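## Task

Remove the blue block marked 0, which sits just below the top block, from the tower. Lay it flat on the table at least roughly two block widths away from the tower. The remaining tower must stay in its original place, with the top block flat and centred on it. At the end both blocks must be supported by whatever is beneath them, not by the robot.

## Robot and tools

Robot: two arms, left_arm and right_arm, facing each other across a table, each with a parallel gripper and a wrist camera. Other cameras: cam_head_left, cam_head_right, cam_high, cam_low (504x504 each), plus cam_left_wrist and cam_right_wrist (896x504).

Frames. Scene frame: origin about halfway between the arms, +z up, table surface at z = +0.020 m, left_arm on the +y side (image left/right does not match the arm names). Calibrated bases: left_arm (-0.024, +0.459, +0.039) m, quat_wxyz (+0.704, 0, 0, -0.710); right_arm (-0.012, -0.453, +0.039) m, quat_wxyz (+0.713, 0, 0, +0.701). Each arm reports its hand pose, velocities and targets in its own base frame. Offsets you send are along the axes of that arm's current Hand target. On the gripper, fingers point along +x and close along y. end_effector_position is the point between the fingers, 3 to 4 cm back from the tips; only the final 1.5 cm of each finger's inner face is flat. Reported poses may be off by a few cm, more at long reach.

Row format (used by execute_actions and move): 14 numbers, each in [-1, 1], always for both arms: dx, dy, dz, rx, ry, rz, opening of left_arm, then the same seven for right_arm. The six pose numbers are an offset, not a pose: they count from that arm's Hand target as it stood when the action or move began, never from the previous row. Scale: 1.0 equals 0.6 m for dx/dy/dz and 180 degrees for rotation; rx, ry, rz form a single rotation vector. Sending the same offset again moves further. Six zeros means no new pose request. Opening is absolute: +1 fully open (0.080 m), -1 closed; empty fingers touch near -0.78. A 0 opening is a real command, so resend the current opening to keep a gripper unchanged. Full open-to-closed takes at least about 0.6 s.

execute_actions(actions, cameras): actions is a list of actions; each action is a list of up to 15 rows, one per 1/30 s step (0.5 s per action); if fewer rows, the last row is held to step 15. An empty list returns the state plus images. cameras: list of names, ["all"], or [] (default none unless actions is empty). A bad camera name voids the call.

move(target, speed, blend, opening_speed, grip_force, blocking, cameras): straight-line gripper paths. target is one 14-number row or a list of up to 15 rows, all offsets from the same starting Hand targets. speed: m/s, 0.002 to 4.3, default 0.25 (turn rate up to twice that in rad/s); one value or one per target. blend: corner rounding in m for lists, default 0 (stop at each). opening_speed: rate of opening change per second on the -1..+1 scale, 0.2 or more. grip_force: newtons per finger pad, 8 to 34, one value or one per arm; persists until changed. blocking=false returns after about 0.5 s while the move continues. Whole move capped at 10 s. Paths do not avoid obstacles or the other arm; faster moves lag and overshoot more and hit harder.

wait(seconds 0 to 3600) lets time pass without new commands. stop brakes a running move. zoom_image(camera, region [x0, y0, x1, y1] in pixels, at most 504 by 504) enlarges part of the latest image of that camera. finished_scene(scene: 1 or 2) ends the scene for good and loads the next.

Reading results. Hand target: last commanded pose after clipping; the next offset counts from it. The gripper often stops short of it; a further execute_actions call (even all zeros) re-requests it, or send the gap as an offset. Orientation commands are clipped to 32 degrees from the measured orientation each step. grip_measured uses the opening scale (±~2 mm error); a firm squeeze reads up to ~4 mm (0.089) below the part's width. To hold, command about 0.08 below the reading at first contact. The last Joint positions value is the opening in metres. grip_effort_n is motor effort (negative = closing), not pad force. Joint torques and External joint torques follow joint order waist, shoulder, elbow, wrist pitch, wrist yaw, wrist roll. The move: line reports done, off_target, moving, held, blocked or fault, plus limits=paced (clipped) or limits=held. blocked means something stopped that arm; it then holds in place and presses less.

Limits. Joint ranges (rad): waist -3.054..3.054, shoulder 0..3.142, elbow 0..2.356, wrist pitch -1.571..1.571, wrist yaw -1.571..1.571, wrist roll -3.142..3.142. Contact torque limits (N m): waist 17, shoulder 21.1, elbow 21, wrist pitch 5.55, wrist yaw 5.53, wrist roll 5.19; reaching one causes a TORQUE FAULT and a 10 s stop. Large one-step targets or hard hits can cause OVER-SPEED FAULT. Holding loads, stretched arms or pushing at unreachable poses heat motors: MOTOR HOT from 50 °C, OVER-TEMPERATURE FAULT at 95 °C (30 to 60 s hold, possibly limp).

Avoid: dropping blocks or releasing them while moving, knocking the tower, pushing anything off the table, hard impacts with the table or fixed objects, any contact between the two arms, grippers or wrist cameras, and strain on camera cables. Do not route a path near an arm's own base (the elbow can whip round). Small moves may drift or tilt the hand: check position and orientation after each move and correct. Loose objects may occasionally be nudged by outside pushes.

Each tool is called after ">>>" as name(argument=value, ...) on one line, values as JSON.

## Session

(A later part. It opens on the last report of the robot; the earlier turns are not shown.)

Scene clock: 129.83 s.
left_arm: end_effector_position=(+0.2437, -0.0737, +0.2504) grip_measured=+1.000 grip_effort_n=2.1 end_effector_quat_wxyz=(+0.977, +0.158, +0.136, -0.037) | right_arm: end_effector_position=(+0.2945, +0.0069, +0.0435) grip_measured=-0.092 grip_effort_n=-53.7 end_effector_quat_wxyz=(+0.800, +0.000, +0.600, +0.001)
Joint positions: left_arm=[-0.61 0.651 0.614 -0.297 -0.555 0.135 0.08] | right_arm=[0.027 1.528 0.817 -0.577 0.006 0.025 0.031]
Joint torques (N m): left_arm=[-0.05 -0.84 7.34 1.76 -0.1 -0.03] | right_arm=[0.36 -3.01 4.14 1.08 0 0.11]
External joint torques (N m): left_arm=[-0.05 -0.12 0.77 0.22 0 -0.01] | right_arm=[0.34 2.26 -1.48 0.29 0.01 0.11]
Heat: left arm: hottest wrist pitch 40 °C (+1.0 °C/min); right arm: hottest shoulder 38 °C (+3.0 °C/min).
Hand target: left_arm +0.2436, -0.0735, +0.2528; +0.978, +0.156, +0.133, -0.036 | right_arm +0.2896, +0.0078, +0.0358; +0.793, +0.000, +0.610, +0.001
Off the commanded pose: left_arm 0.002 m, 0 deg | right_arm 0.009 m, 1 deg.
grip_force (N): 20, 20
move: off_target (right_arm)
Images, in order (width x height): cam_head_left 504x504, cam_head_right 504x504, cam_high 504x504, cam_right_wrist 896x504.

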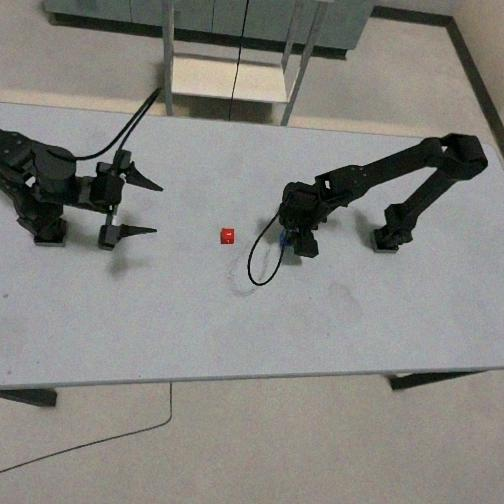

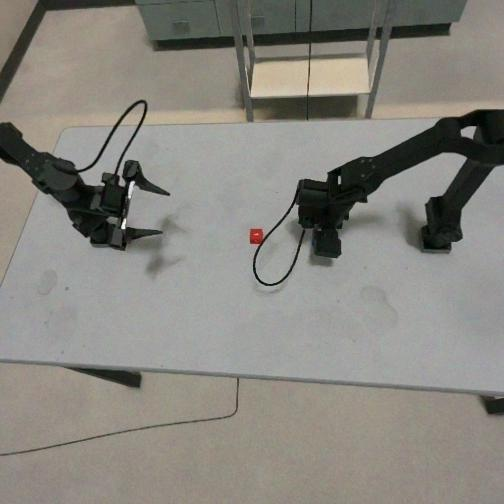

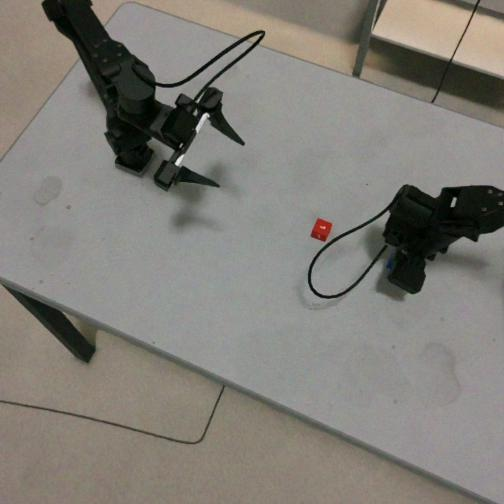

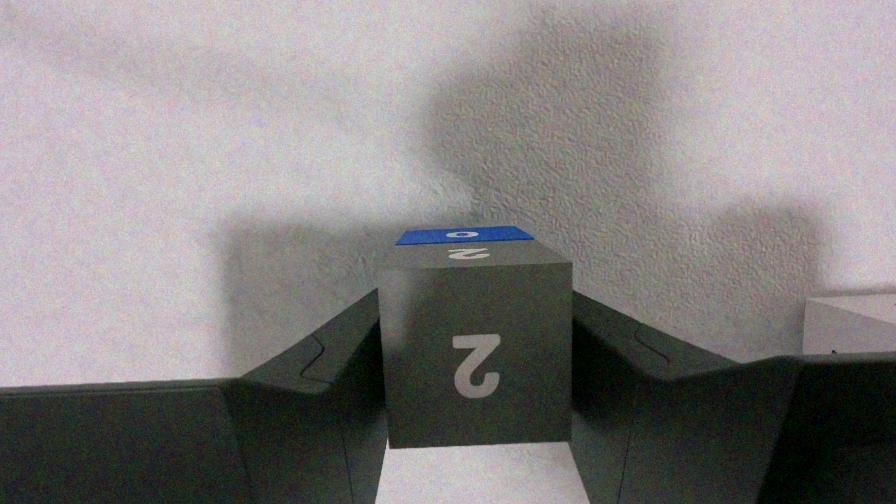

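>>> move(target=[0,0,0,0,0,0,1,0,0,0,0,0,0,0.1], opening_speed=0.6)

>>> move(target=[0,0,0,0,0,0,1,-0.031,0,0.0187,0,0,0,0.1], speed=0.06, cameras=["cam_head_right","cam_right_wrist"])

Scene clock: 138.63 s.
left_arm: end_effector_position=(+0.2437, -0.0737, +0.2504) grip_measured=+1.000 grip_effort_n=2.6 end_effector_quat_wxyz=(+0.977, +0.158, +0.136, -0.037) | right_arm: end_effector_position=(+0.2935, +0.0070, +0.0416) grip_measured=+0.095 grip_effort_n=21.6 end_effector_quat_wxyz=(+0.798, +0.000, +0.602, +0.001)
Joint positions: left_arm=[-0.61 0.651 0.614 -0.297 -0.555 0.135 0.08] | right_arm=[0.027 1.531 0.814 -0.575 0.006 0.025 0.039]
Joint torques (N m): left_arm=[0.04 -0.92 7.35 1.75 -0.12 -0.02] | right_arm=[0.36 -3.38 4.56 0.94 0 0.11]
External joint torques (N m): left_arm=[0.04 -0.2 0.78 0.21 -0.01 -0.01] | right_arm=[0.38 1.96 -1.12 0.13 0 0.11]
Heat: left arm: hottest wrist pitch 40 °C (+1.0 °C/min); right arm: hottest wrist pitch 38 °C (-1.0 °C/min).
Hand target: left_arm +0.2436, -0.0735, +0.2528; +0.978, +0.156, +0.133, -0.036 | right_arm +0.2896, +0.0079, +0.0358; +0.793, +0.000, +0.610, +0.001
Off the commanded pose: left_arm 0.002 m, 0 deg | right_arm 0.007 m, 1 deg.
grip_force (N): 20, 20
move: done

Scene clock: 139.43 s.
left_arm: end_effector_position=(+0.2437, -0.0737, +0.2504) grip_measured=+1.000 grip_effort_n=2.6 end_effector_quat_wxyz=(+0.977, +0.158, +0.136, -0.037) | right_arm: end_effector_position=(+0.2915, +0.0069, +0.0514) grip_measured=+0.096 grip_effort_n=21.6 end_effector_quat_wxyz=(+0.787, +0.000, +0.617, +0.000)
Joint positions: left_arm=[-0.61 0.651 0.614 -0.297 -0.555 0.135 0.08] | right_arm=[0.027 1.531 0.866 -0.664 0.006 0.025 0.039]
Joint torques (N m): left_arm=[0.05 -0.96 7.38 1.73 -0.12 -0.04] | right_arm=[0.29 -5.03 7.79 0.72 -0.01 0.09]
External joint torques (N m): left_arm=[0.05 -0.21 0.72 0.16 -0.02 -0.03] | right_arm=[0.29 0.38 2.04 -0.03 -0.01 0.09]
Heat: left arm: hottest wrist pitch 40 °C (+1.0 °C/min); right arm: hottest wrist pitch 38 °C (-1.0 °C/min).
Hand target: left_arm +0.2436, -0.0735, +0.2528; +0.978, +0.156, +0.133, -0.036 | right_arm +0.2957, +0.0079, +0.0566; +0.793, +0.000, +0.610, +0.001
Off the commanded pose: left_arm 0.002 m, 0 deg | right_arm 0.007 m, 1 deg.
grip_force (N): 20, 20
move: done

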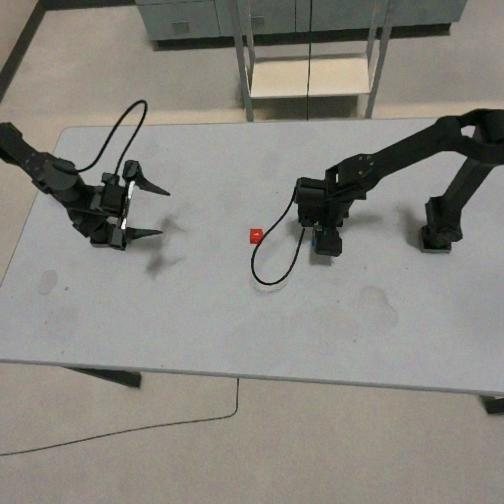

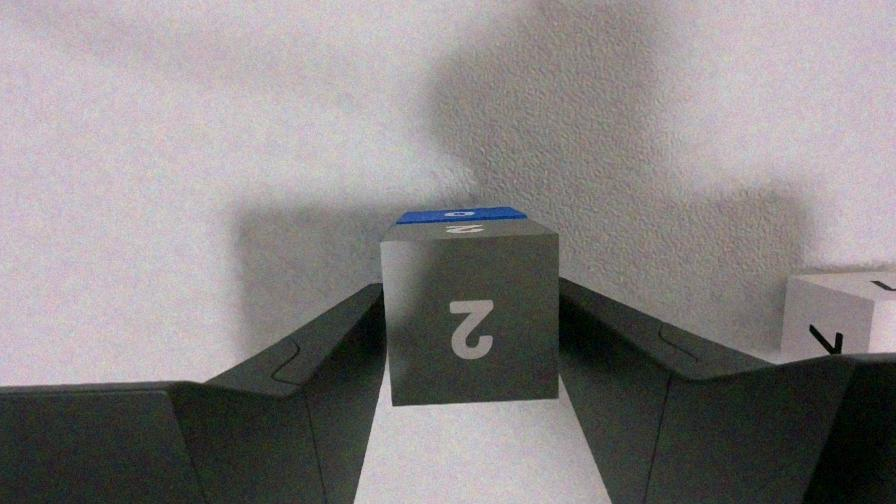

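>>> move(target=[[0,0,0,0,0,0,1,0,0,0,0,0,0,-0.4],[0,0,0,0,0,0,1,-0.097,0,0.026,0,0,0,-0.4]], speed=0.1, opening_speed=1, cameras=["cam_head_right","cam_head_left","cam_right_wrist"])

>>> zoom_image(camera="cam_head_right", region=[230, 160, 380, 310])

Scene clock: 145.17 s.
left_arm: end_effector_position=(+0.2437, -0.0737, +0.2504) grip_measured=+1.000 grip_effort_n=2.1 end_effector_quat_wxyz=(+0.977, +0.158, +0.136, -0.037) | right_arm: end_effector_position=(+0.2926, +0.0070, +0.1103) grip_measured=-0.089 grip_effort_n=-53.7 end_effector_quat_wxyz=(+0.786, +0.000, +0.618, +0.000)
Joint positions: left_arm=[-0.61 0.651 0.614 -0.297 -0.555 0.135 0.08] | right_arm=[0.027 1.468 1.054 -0.919 0.006 0.025 0.031]
Joint torques (N m): left_arm=[-0.03 -0.92 7.46 1.74 -0.15 -0.03] | right_arm=[0.26 -5.31 8.35 0.7 -0.01 0.08]
External joint torques (N m): left_arm=[-0.03 -0.21 0.9 0.2 -0.05 -0.02] | right_arm=[0.27 -0.07 2.31 -0.03 -0.01 0.08]
Heat: left arm: hottest wrist pitch 40 °C (+0.0 °C/min); right arm: hottest wrist pitch 38 °C (-1.0 °C/min).
Hand target: left_arm +0.2436, -0.0735, +0.2528; +0.978, +0.156, +0.133, -0.036 | right_arm +0.2959, +0.0078, +0.1170; +0.793, +0.000, +0.610, +0.001
Off the commanded pose: left_arm 0.002 m, 0 deg | right_arm 0.007 m, 1 deg.
grip_force (N): 20, 20
move: done
Images, in order (width x height): cam_head_left 504x504, cam_head_right 504x504, cam_right_wrist 896x504.

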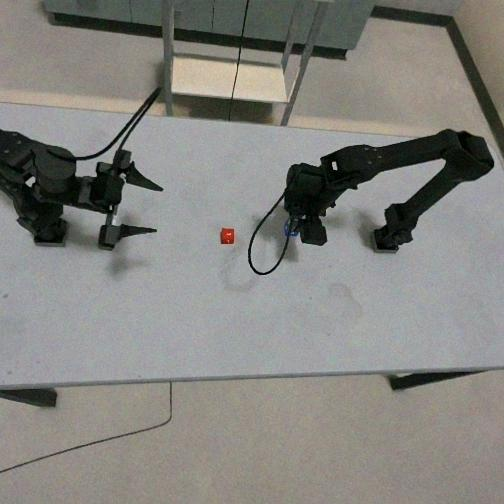

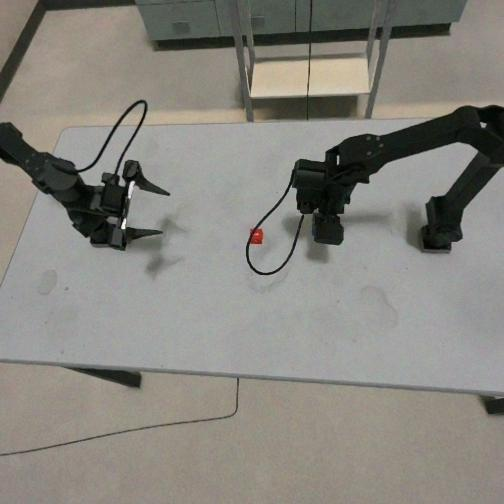

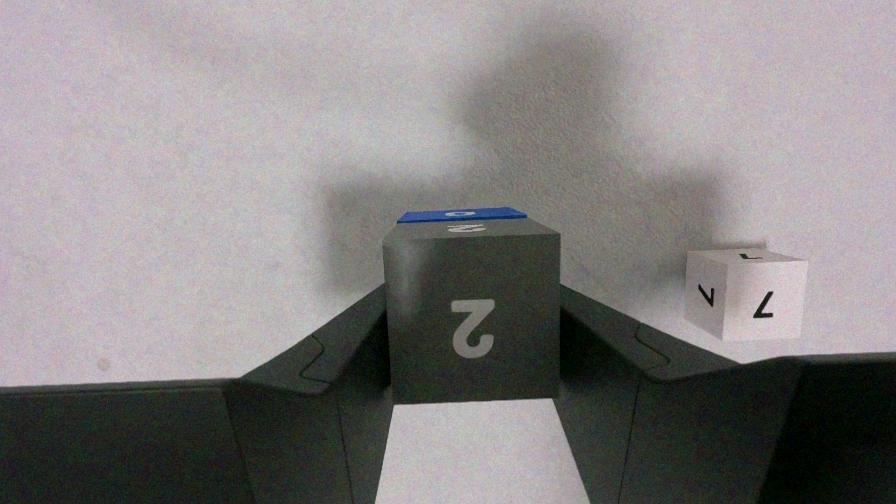

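Scaled by 3.360.

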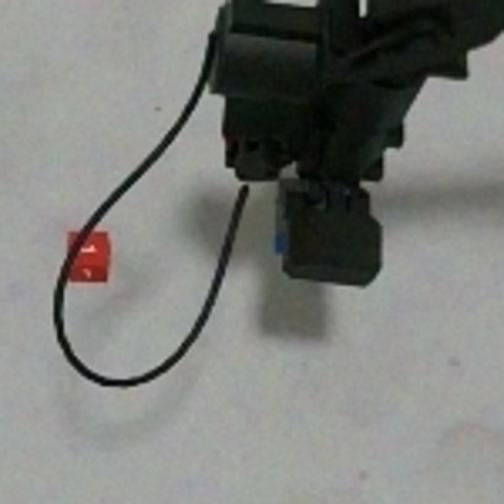

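>>> move(target=[0,0,0,0,0,0,1,0.117,0,-0.0313,0,0,0,-0.4], speed=0.08)

Scene clock: 150.37 s.
left_arm: end_effector_position=(+0.2437, -0.0737, +0.2504) grip_measured=+1.000 grip_effort_n=2.1 end_effector_quat_wxyz=(+0.977, +0.158, +0.136, -0.037) | right_arm: end_effector_position=(+0.2993, +0.0072, +0.0501) grip_measured=-0.089 grip_effort_n=-53.7 end_effector_quat_wxyz=(+0.798, +0.000, +0.602, +0.001)
Joint positions: left_arm=[-0.61 0.651 0.614 -0.297 -0.555 0.135 0.08] | right_arm=[0.027 1.538 0.858 -0.613 0.006 0.025 0.031]
Joint torques (N m): left_arm=[0.04 -0.94 7.36 1.75 -0.13 -0.02] | right_arm=[0.29 -3.49 4.62 1.01 -0.01 0.09]
External joint torques (N m): left_arm=[0.02 -0.24 0.74 0.19 -0.02 -0.01] | right_arm=[0.27 1.92 -1.03 0.23 0 0.09]
Heat: left arm: hottest wrist pitch 40 °C (+0.0 °C/min); right arm: hottest wrist pitch 38 °C (-1.0 °C/min).
Hand target: left_arm +0.2436, -0.0735, +0.2528; +0.978, +0.156, +0.133, -0.036 | right_arm +0.2957, +0.0079, +0.0443; +0.793, +0.000, +0.610, +0.001
Off the commanded pose: left_arm 0.002 m, 0 deg | right_arm 0.007 m, 1 deg.
grip_force (N): 20, 20
move: done

>>> move(target=[[0,0,0,0,0,0,1,0.003,0,0,0,0.011,0,-0.4],[0,0,0,0,0,0,1,0.003,0,0,0,0.011,0,0.1],[0,0,0,0,0,0,1,-0.034,0,0.02,0,0,0,0.1]], speed=0.06, opening_speed=0.8, cameras=["cam_head_left","cam_right_wrist"])

>>> zoom_image(camera="cam_head_left", region=[250, 180, 350, 280])

Scene clock: 159.00 s.
left_arm: end_effector_position=(+0.2437, -0.0737, +0.2504) grip_measured=+1.000 grip_effort_n=2.1 end_effector_quat_wxyz=(+0.977, +0.158, +0.136, -0.037) | right_arm: end_effector_position=(+0.2981, +0.0071, +0.0607) grip_measured=+0.096 grip_effort_n=21.6 end_effector_quat_wxyz=(+0.786, +0.000, +0.618, +0.000)
Joint positions: left_arm=[-0.61 0.651 0.614 -0.297 -0.555 0.135 0.08] | right_arm=[0.027 1.544 0.919 -0.708 0.006 0.025 0.039]
Joint torques (N m): left_arm=[0.02 -0.88 7.45 1.74 -0.14 -0.03] | right_arm=[0.22 -5.81 7.8 0.69 -0.01 0.06]
External joint torques (N m): left_arm=[0.02 -0.19 0.83 0.18 -0.05 -0.02] | right_arm=[0.22 -0.23 2.02 -0.04 -0.01 0.06]
Heat: left arm: hottest wrist pitch 40 °C (+0.0 °C/min); right arm: hottest wrist pitch 38 °C (-1.0 °C/min).
Hand target: left_arm +0.2436, -0.0735, +0.2528; +0.978, +0.156, +0.133, -0.036 | right_arm +0.3021, +0.0079, +0.0671; +0.793, +0.000, +0.610, +0.001
Off the commanded pose: left_arm 0.002 m, 0 deg | right_arm 0.008 m, 1 deg.
grip_force (N): 20, 20
move: done

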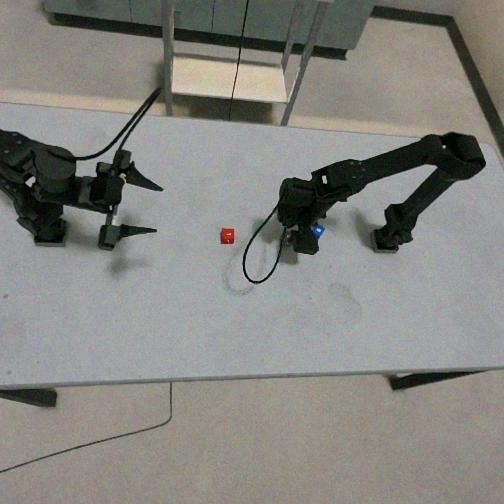

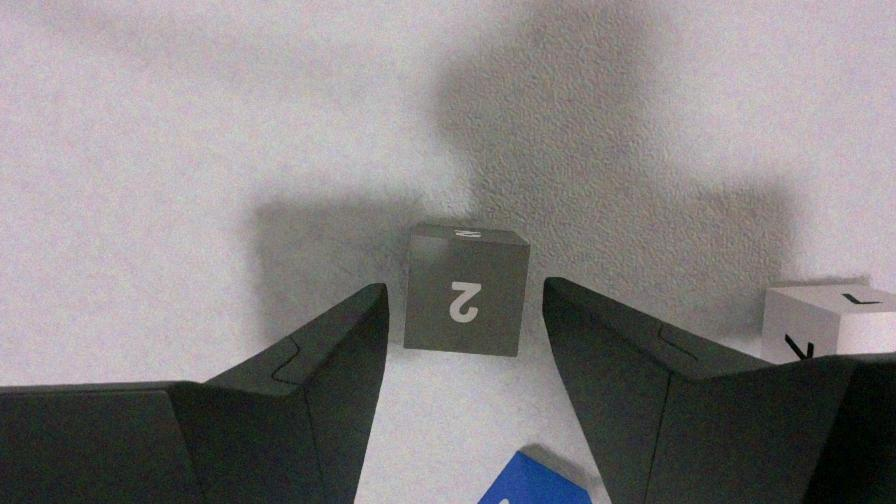

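Scaled by 5.040.

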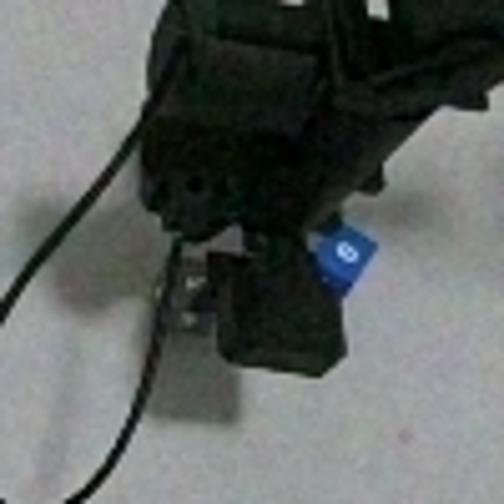

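>>> move(target=[0,0,0,0,0,0,1,0.0607,0,-0.0248,0,0,0,0.15], speed=0.08, cameras=["cam_head_left","cam_right_wrist"])

Scene clock: 170.40 s.
left_arm: end_effector_position=(+0.2437, -0.0737, +0.2504) grip_measured=+1.000 grip_effort_n=2.6 end_effector_quat_wxyz=(+0.977, +0.158, +0.136, -0.037) | right_arm: end_effector_position=(+0.3010, +0.0072, +0.0339) grip_measured=+0.146 grip_effort_n=21.6 end_effector_quat_wxyz=(+0.798, +0.000, +0.602, +0.001)
Joint positions: left_arm=[-0.61 0.651 0.614 -0.297 -0.555 0.135 0.08] | right_arm=[0.027 1.576 0.823 -0.54 0.006 0.025 0.042]
Joint torques (N m): left_arm=[0.01 -0.86 7.38 1.71 -0.12 -0.01] | right_arm=[0.28 -3.57 4.4 1 -0.01 0.09]
External joint torques (N m): left_arm=[0.01 -0.19 0.82 0.17 -0.03 0] | right_arm=[0.29 1.93 -1.04 0.23 -0.02 0.09]
Heat: left arm: hottest wrist pitch 40 °C (+0.0 °C/min); right arm: hottest wrist pitch 38 °C (+0.0 °C/min).
Hand target: left_arm +0.2436, -0.0735, +0.2528; +0.978, +0.156, +0.133, -0.036 | right_arm +0.2971, +0.0079, +0.0281; +0.793, +0.000, +0.610, +0.001
Off the commanded pose: left_arm 0.002 m, 0 deg | right_arm 0.007 m, 1 deg.
grip_force (N): 20, 20
move: done

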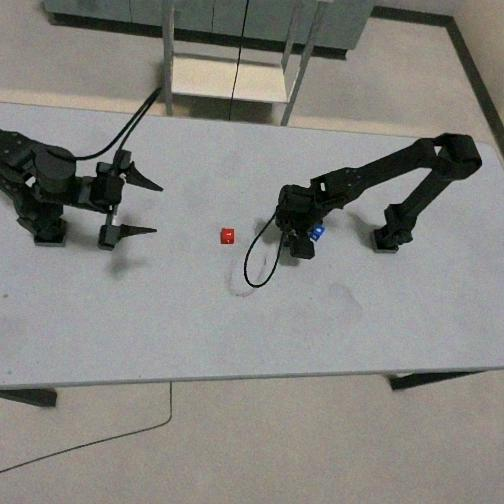

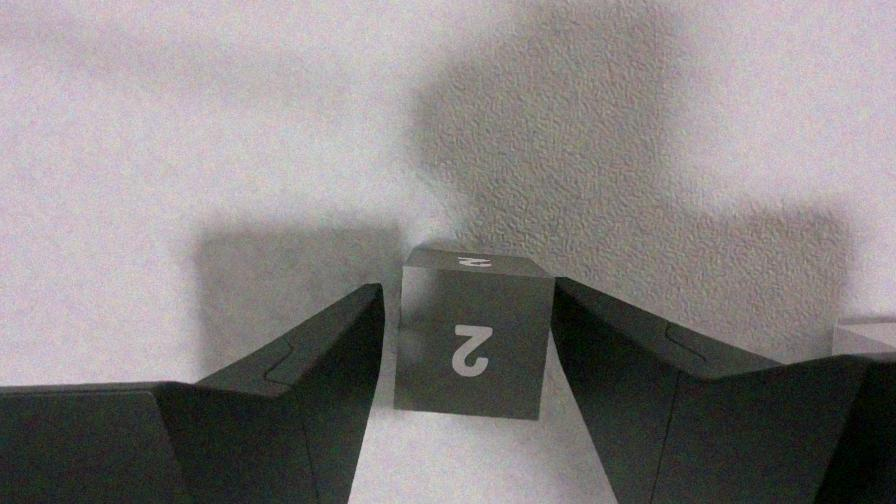

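>>> move(target=[[0,0,0,0,0,0,1,0,0,0,0,0,0,-0.4],[0,0,0,0,0,0,1,-0.156,0,0.042,0,0,0,-0.4],[0,0,0,0,0,0,1,-0.0845,0.0017,0.309,0,0,0,-0.4]], speed=[0.1,0.12,0.18], blend=[0,0.01,0], opening_speed=0.8, cameras=["cam_head_left","cam_low","cam_right_wrist"])

>>> zoom_image(camera="cam_low", region=[290, 170, 430, 310])

Scene clock: 182.40 s.
left_arm: end_effector_position=(+0.2437, -0.0737, +0.2504) grip_measured=+1.000 grip_effort_n=2.6 end_effector_quat_wxyz=(+0.977, +0.158, +0.136, -0.037) | right_arm: end_effector_position=(+0.4600, +0.0103, +0.1274) grip_measured=-0.064 grip_effort_n=-53.7 end_effector_quat_wxyz=(+0.794, -0.001, +0.608, +0.001)
Joint positions: left_arm=[-0.61 0.651 0.614 -0.297 -0.555 0.135 0.08] | right_arm=[0.024 2.091 1.874 -1.09 0.006 0.021 0.032]
Joint torques (N m): left_arm=[0.04 -0.86 7.47 1.73 -0.13 -0.02] | right_arm=[-0.36 -6.85 8.51 0.71 -0.08 -0.05]
External joint torques (N m): left_arm=[0.04 -0.16 0.89 0.18 -0.02 -0.01] | right_arm=[-0.4 3.12 2.34 -0.07 -0.08 -0.05]
Heat: left arm: hottest wrist pitch 40 °C (+0.0 °C/min); right arm: hottest wrist pitch 38 °C (+0.0 °C/min).
Hand target: left_arm +0.2436, -0.0735, +0.2528; +0.978, +0.156, +0.133, -0.036 | right_arm +0.4632, +0.0090, +0.1246; +0.793, +0.000, +0.610, +0.001
Off the commanded pose: left_arm 0.002 m, 0 deg | right_arm 0.004 m, 0 deg.
grip_force (N): 20, 20
move: done

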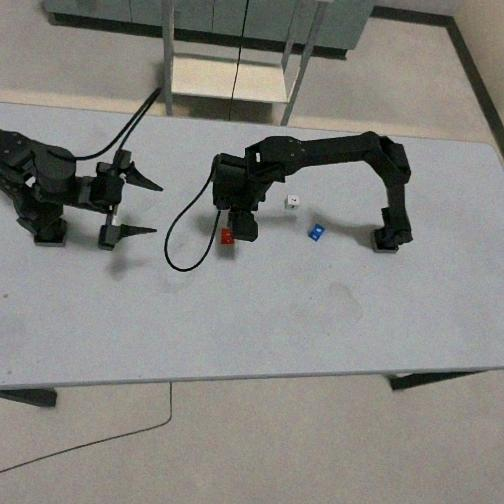

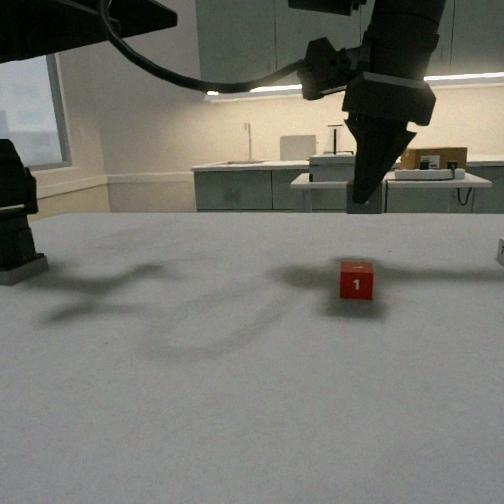

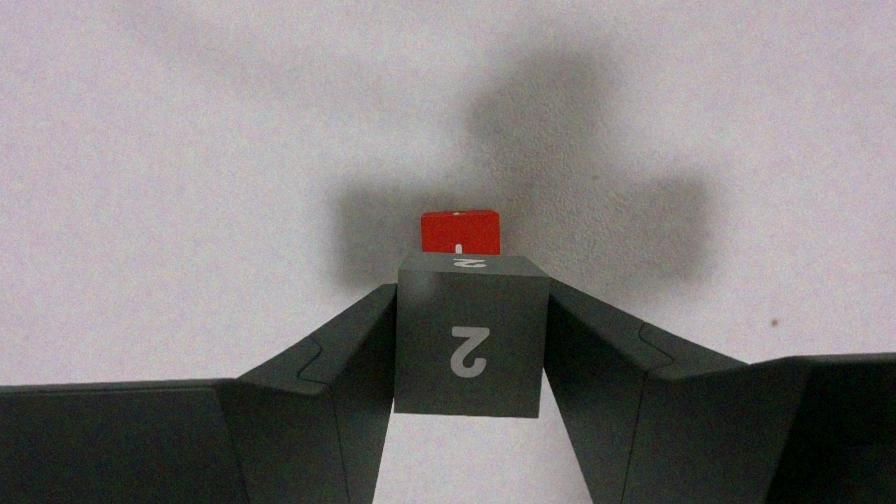

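Scaled by 3.600.

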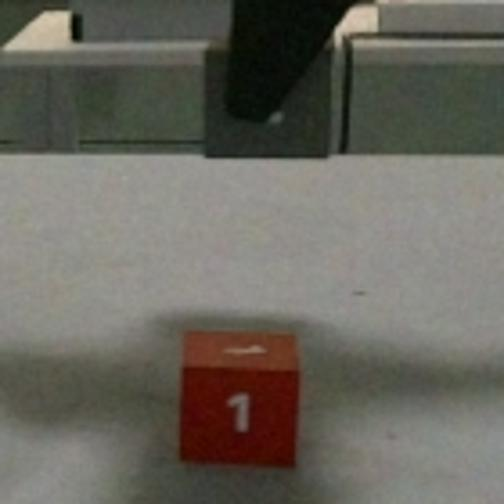

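>>> move(target=[0,0,0,0,0,0,1,0.0965,-0.0033,-0.0262,0,0,0,-0.4], speed=0.1, cameras=["cam_low","cam_right_wrist"])

>>> zoom_image(camera="cam_low", region=[290, 170, 430, 310])

Scene clock: 188.87 s.
left_arm: end_effector_position=(+0.2437, -0.0737, +0.2504) grip_measured=+1.000 grip_effort_n=2.6 end_effector_quat_wxyz=(+0.977, +0.158, +0.136, -0.037) | right_arm: end_effector_position=(+0.4656, +0.0084, +0.0737) grip_measured=-0.064 grip_effort_n=-53.7 end_effector_quat_wxyz=(+0.799, -0.001, +0.601, +0.001)
Joint positions: left_arm=[-0.61 0.651 0.614 -0.297 -0.555 0.135 0.08] | right_arm=[0.02 2.117 1.694 -0.867 0.006 0.017 0.032]
Joint torques (N m): left_arm=[0.02 -0.95 7.34 1.73 -0.11 -0.02] | right_arm=[-0.38 -7.31 5.04 0.97 -0.13 -0.05]
External joint torques (N m): left_arm=[0.04 -0.21 0.73 0.18 -0.02 -0.01] | right_arm=[-0.48 2.78 -1.09 0.16 -0.12 -0.05]
Heat: left arm: hottest wrist pitch 40 °C (+0.0 °C/min); right arm: hottest wrist pitch 38 °C (+0.0 °C/min).
Hand target: left_arm +0.2436, -0.0735, +0.2528; +0.978, +0.156, +0.133, -0.036 | right_arm +0.4629, +0.0071, +0.0645; +0.793, +0.000, +0.610, +0.001
Off the commanded pose: left_arm 0.002 m, 0 deg | right_arm 0.010 m, 1 deg.
grip_force (N): 20, 20
move: off_target (right_arm)

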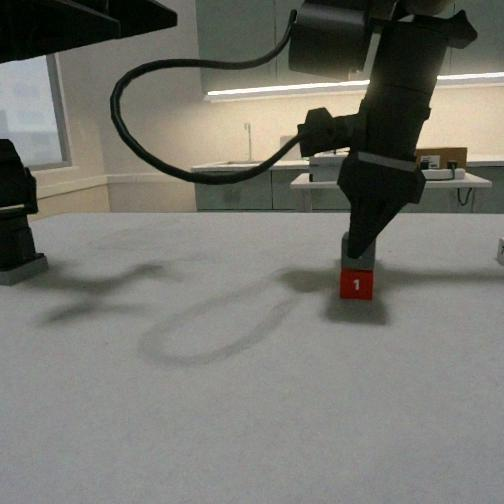

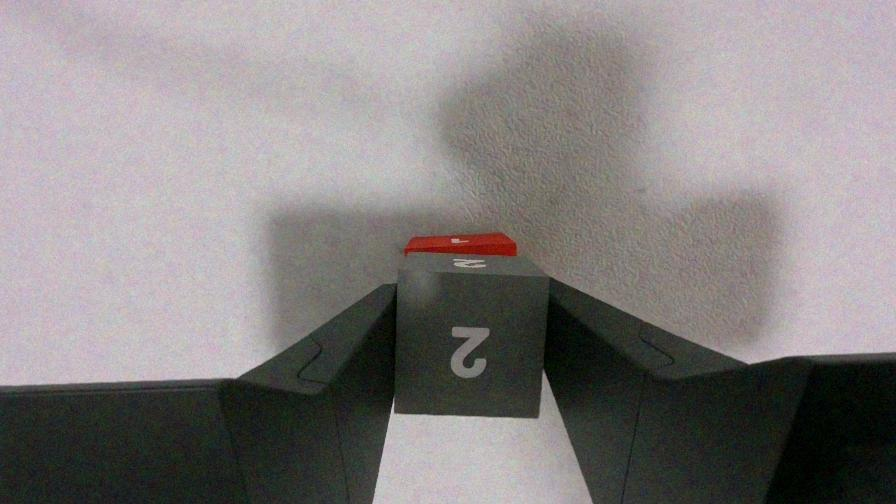

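Scaled by 3.600.

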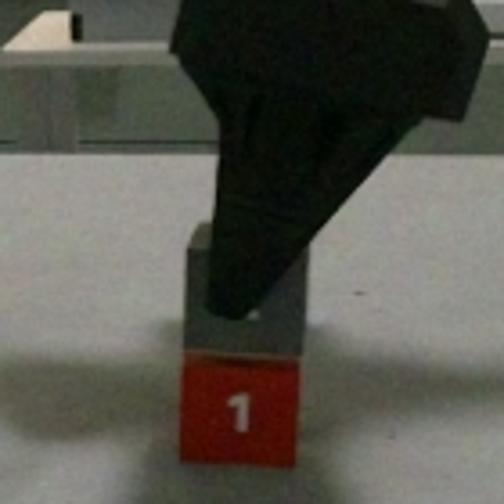

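>>> move(target=[[0,0,0,0,0,0,1,0.0115,0,-0.0022,0,0,0,-0.4],[0,0,0,0,0,0,1,0.0115,0,-0.0022,0,0,0,0.6]], speed=0.05, opening_speed=0.7, cameras=["cam_low","cam_right_wrist"])

>>> zoom_image(camera="cam_low", region=[290, 170, 430, 310])

Scene clock: 197.40 s.
left_arm: end_effector_position=(+0.2437, -0.0737, +0.2504) grip_measured=+1.000 grip_effort_n=2.6 end_effector_quat_wxyz=(+0.977, +0.158, +0.136, -0.037) | right_arm: end_effector_position=(+0.4669, +0.0085, +0.0687) grip_measured=+0.595 grip_effort_n=21.6 end_effector_quat_wxyz=(+0.801, -0.001, +0.599, +0.001)
Joint positions: left_arm=[-0.61 0.651 0.614 -0.297 -0.555 0.135 0.08] | right_arm=[0.02 2.121 1.679 -0.842 0.006 0.016 0.062]
Joint torques (N m): left_arm=[0.11 -0.89 7.37 1.74 -0.15 0] | right_arm=[-0.38 -6.96 4.99 0.92 -0.12 -0.04]
External joint torques (N m): left_arm=[0.12 -0.19 0.82 0.2 -0.05 0.01] | right_arm=[-0.4 3.18 -1.14 0.11 -0.12 -0.04]
Heat: left arm: hottest wrist pitch 40 °C (+0.0 °C/min); right arm: hottest wrist pitch 38 °C (+0.0 °C/min).
Hand target: left_arm +0.2436, -0.0735, +0.2528; +0.978, +0.156, +0.133, -0.036 | right_arm +0.4634, +0.0072, +0.0576; +0.793, +0.000, +0.610, +0.001
Off the commanded pose: left_arm 0.002 m, 0 deg | right_arm 0.012 m, 2 deg.
grip_force (N): 20, 20
move: off_target (right_arm); target 2's new opening was sent with right_arm's hand 0.012 m and 2 deg from that target

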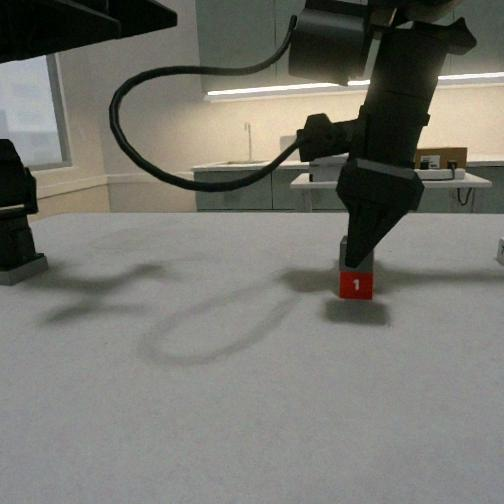

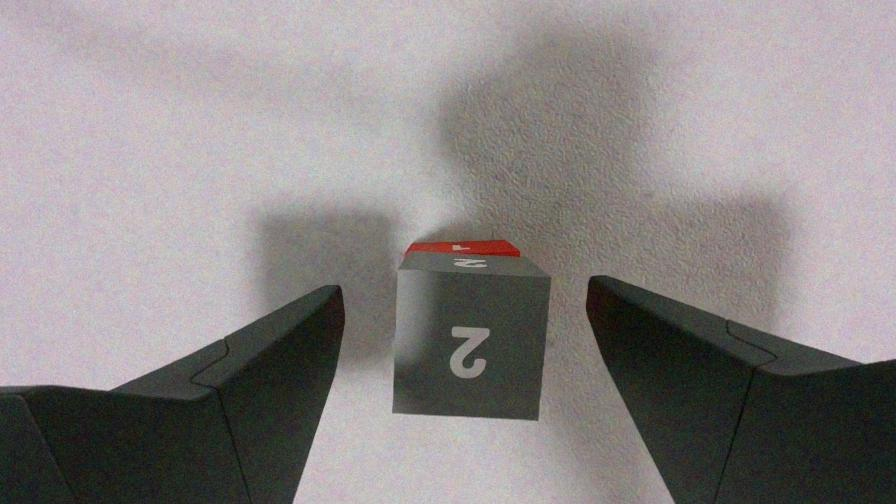

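Scaled by 3.600.

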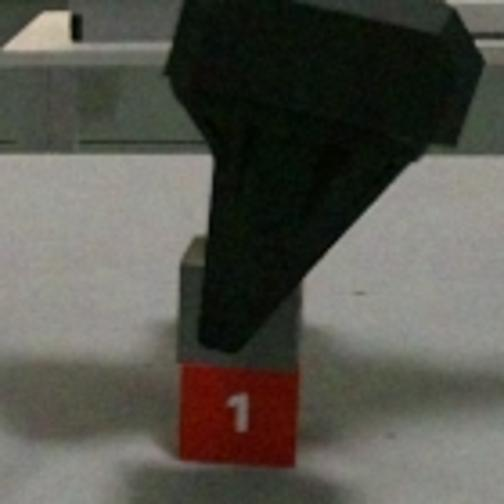

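>>> move(target=[0,0,0,0,0,0,1,-0.145,0,0.042,0,0,0,0.6], speed=0.12, cameras=["cam_low","cam_right_wrist","cam_head_left"])

>>> zoom_image(camera="cam_low", region=[290, 170, 430, 310])

Scene clock: 202.13 s.
left_arm: end_effector_position=(+0.2437, -0.0737, +0.2504) grip_measured=+1.000 grip_effort_n=3.0 end_effector_quat_wxyz=(+0.977, +0.158, +0.136, -0.037) | right_arm: end_effector_position=(+0.4629, +0.0082, +0.1460) grip_measured=+0.596 grip_effort_n=21.6 end_effector_quat_wxyz=(+0.790, -0.002, +0.613, +0.000)
Joint positions: left_arm=[-0.61 0.651 0.614 -0.297 -0.555 0.135 0.08] | right_arm=[0.02 2.121 1.996 -1.194 0.006 0.016 0.062]
Joint torques (N m): left_arm=[-0.05 -0.81 7.45 1.74 -0.14 -0.04] | right_arm=[-0.4 -8.22 8.45 0.71 -0.12 -0.05]
External joint torques (N m): left_arm=[-0.05 -0.05 0.81 0.18 -0.04 -0.03] | right_arm=[-0.42 1.92 2.31 -0.06 -0.12 -0.05]
Heat: left arm: hottest wrist pitch 40 °C (+0.0 °C/min); right arm: hottest wrist pitch 38 °C (+0.0 °C/min).
Hand target: left_arm +0.2436, -0.0735, +0.2528; +0.978, +0.156, +0.133, -0.036 | right_arm +0.4655, +0.0070, +0.1482; +0.793, +0.000, +0.610, +0.001
Off the commanded pose: left_arm 0.002 m, 0 deg | right_arm 0.004 m, 0 deg.
grip_force (N): 20, 20
move: done
Images, in order (width x height): cam_head_left 504x504, cam_low 504x504, cam_right_wrist 896x504.

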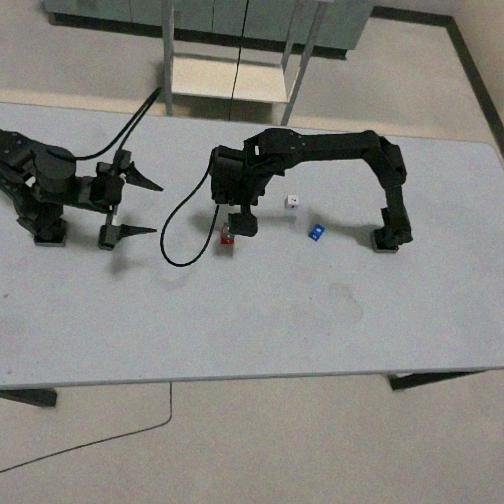

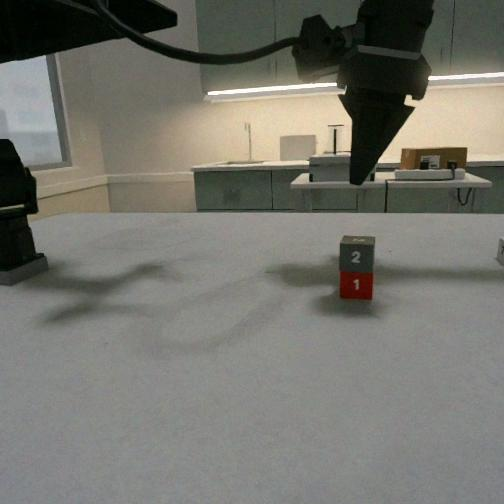

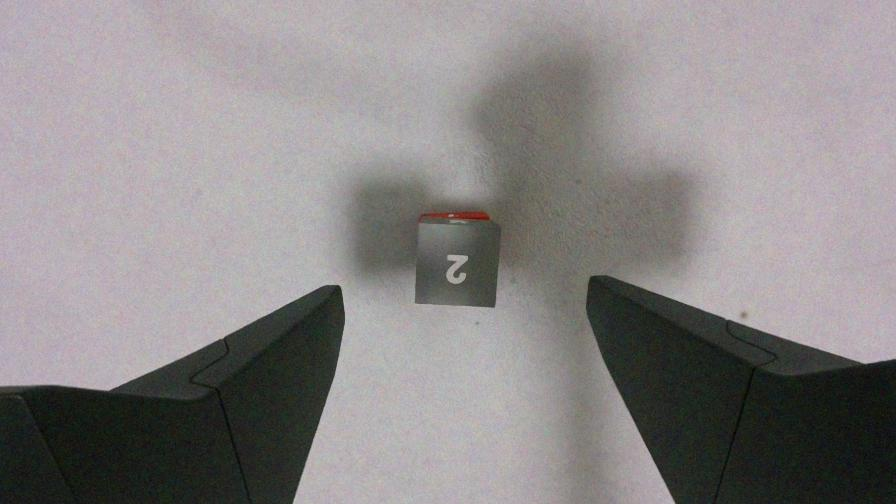

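Scaled by 3.600.

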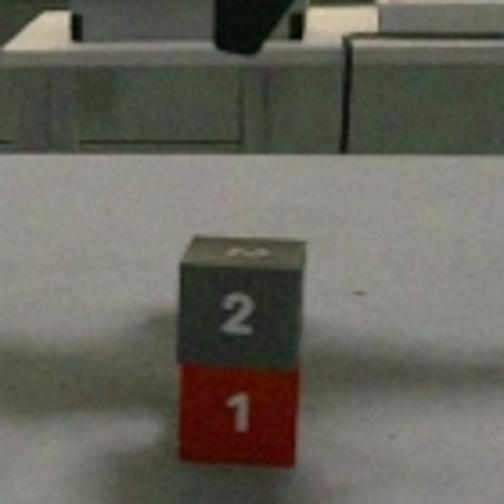

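Well centred.

>>> finished_scene(scene=1)

The scene is finished: the task was done.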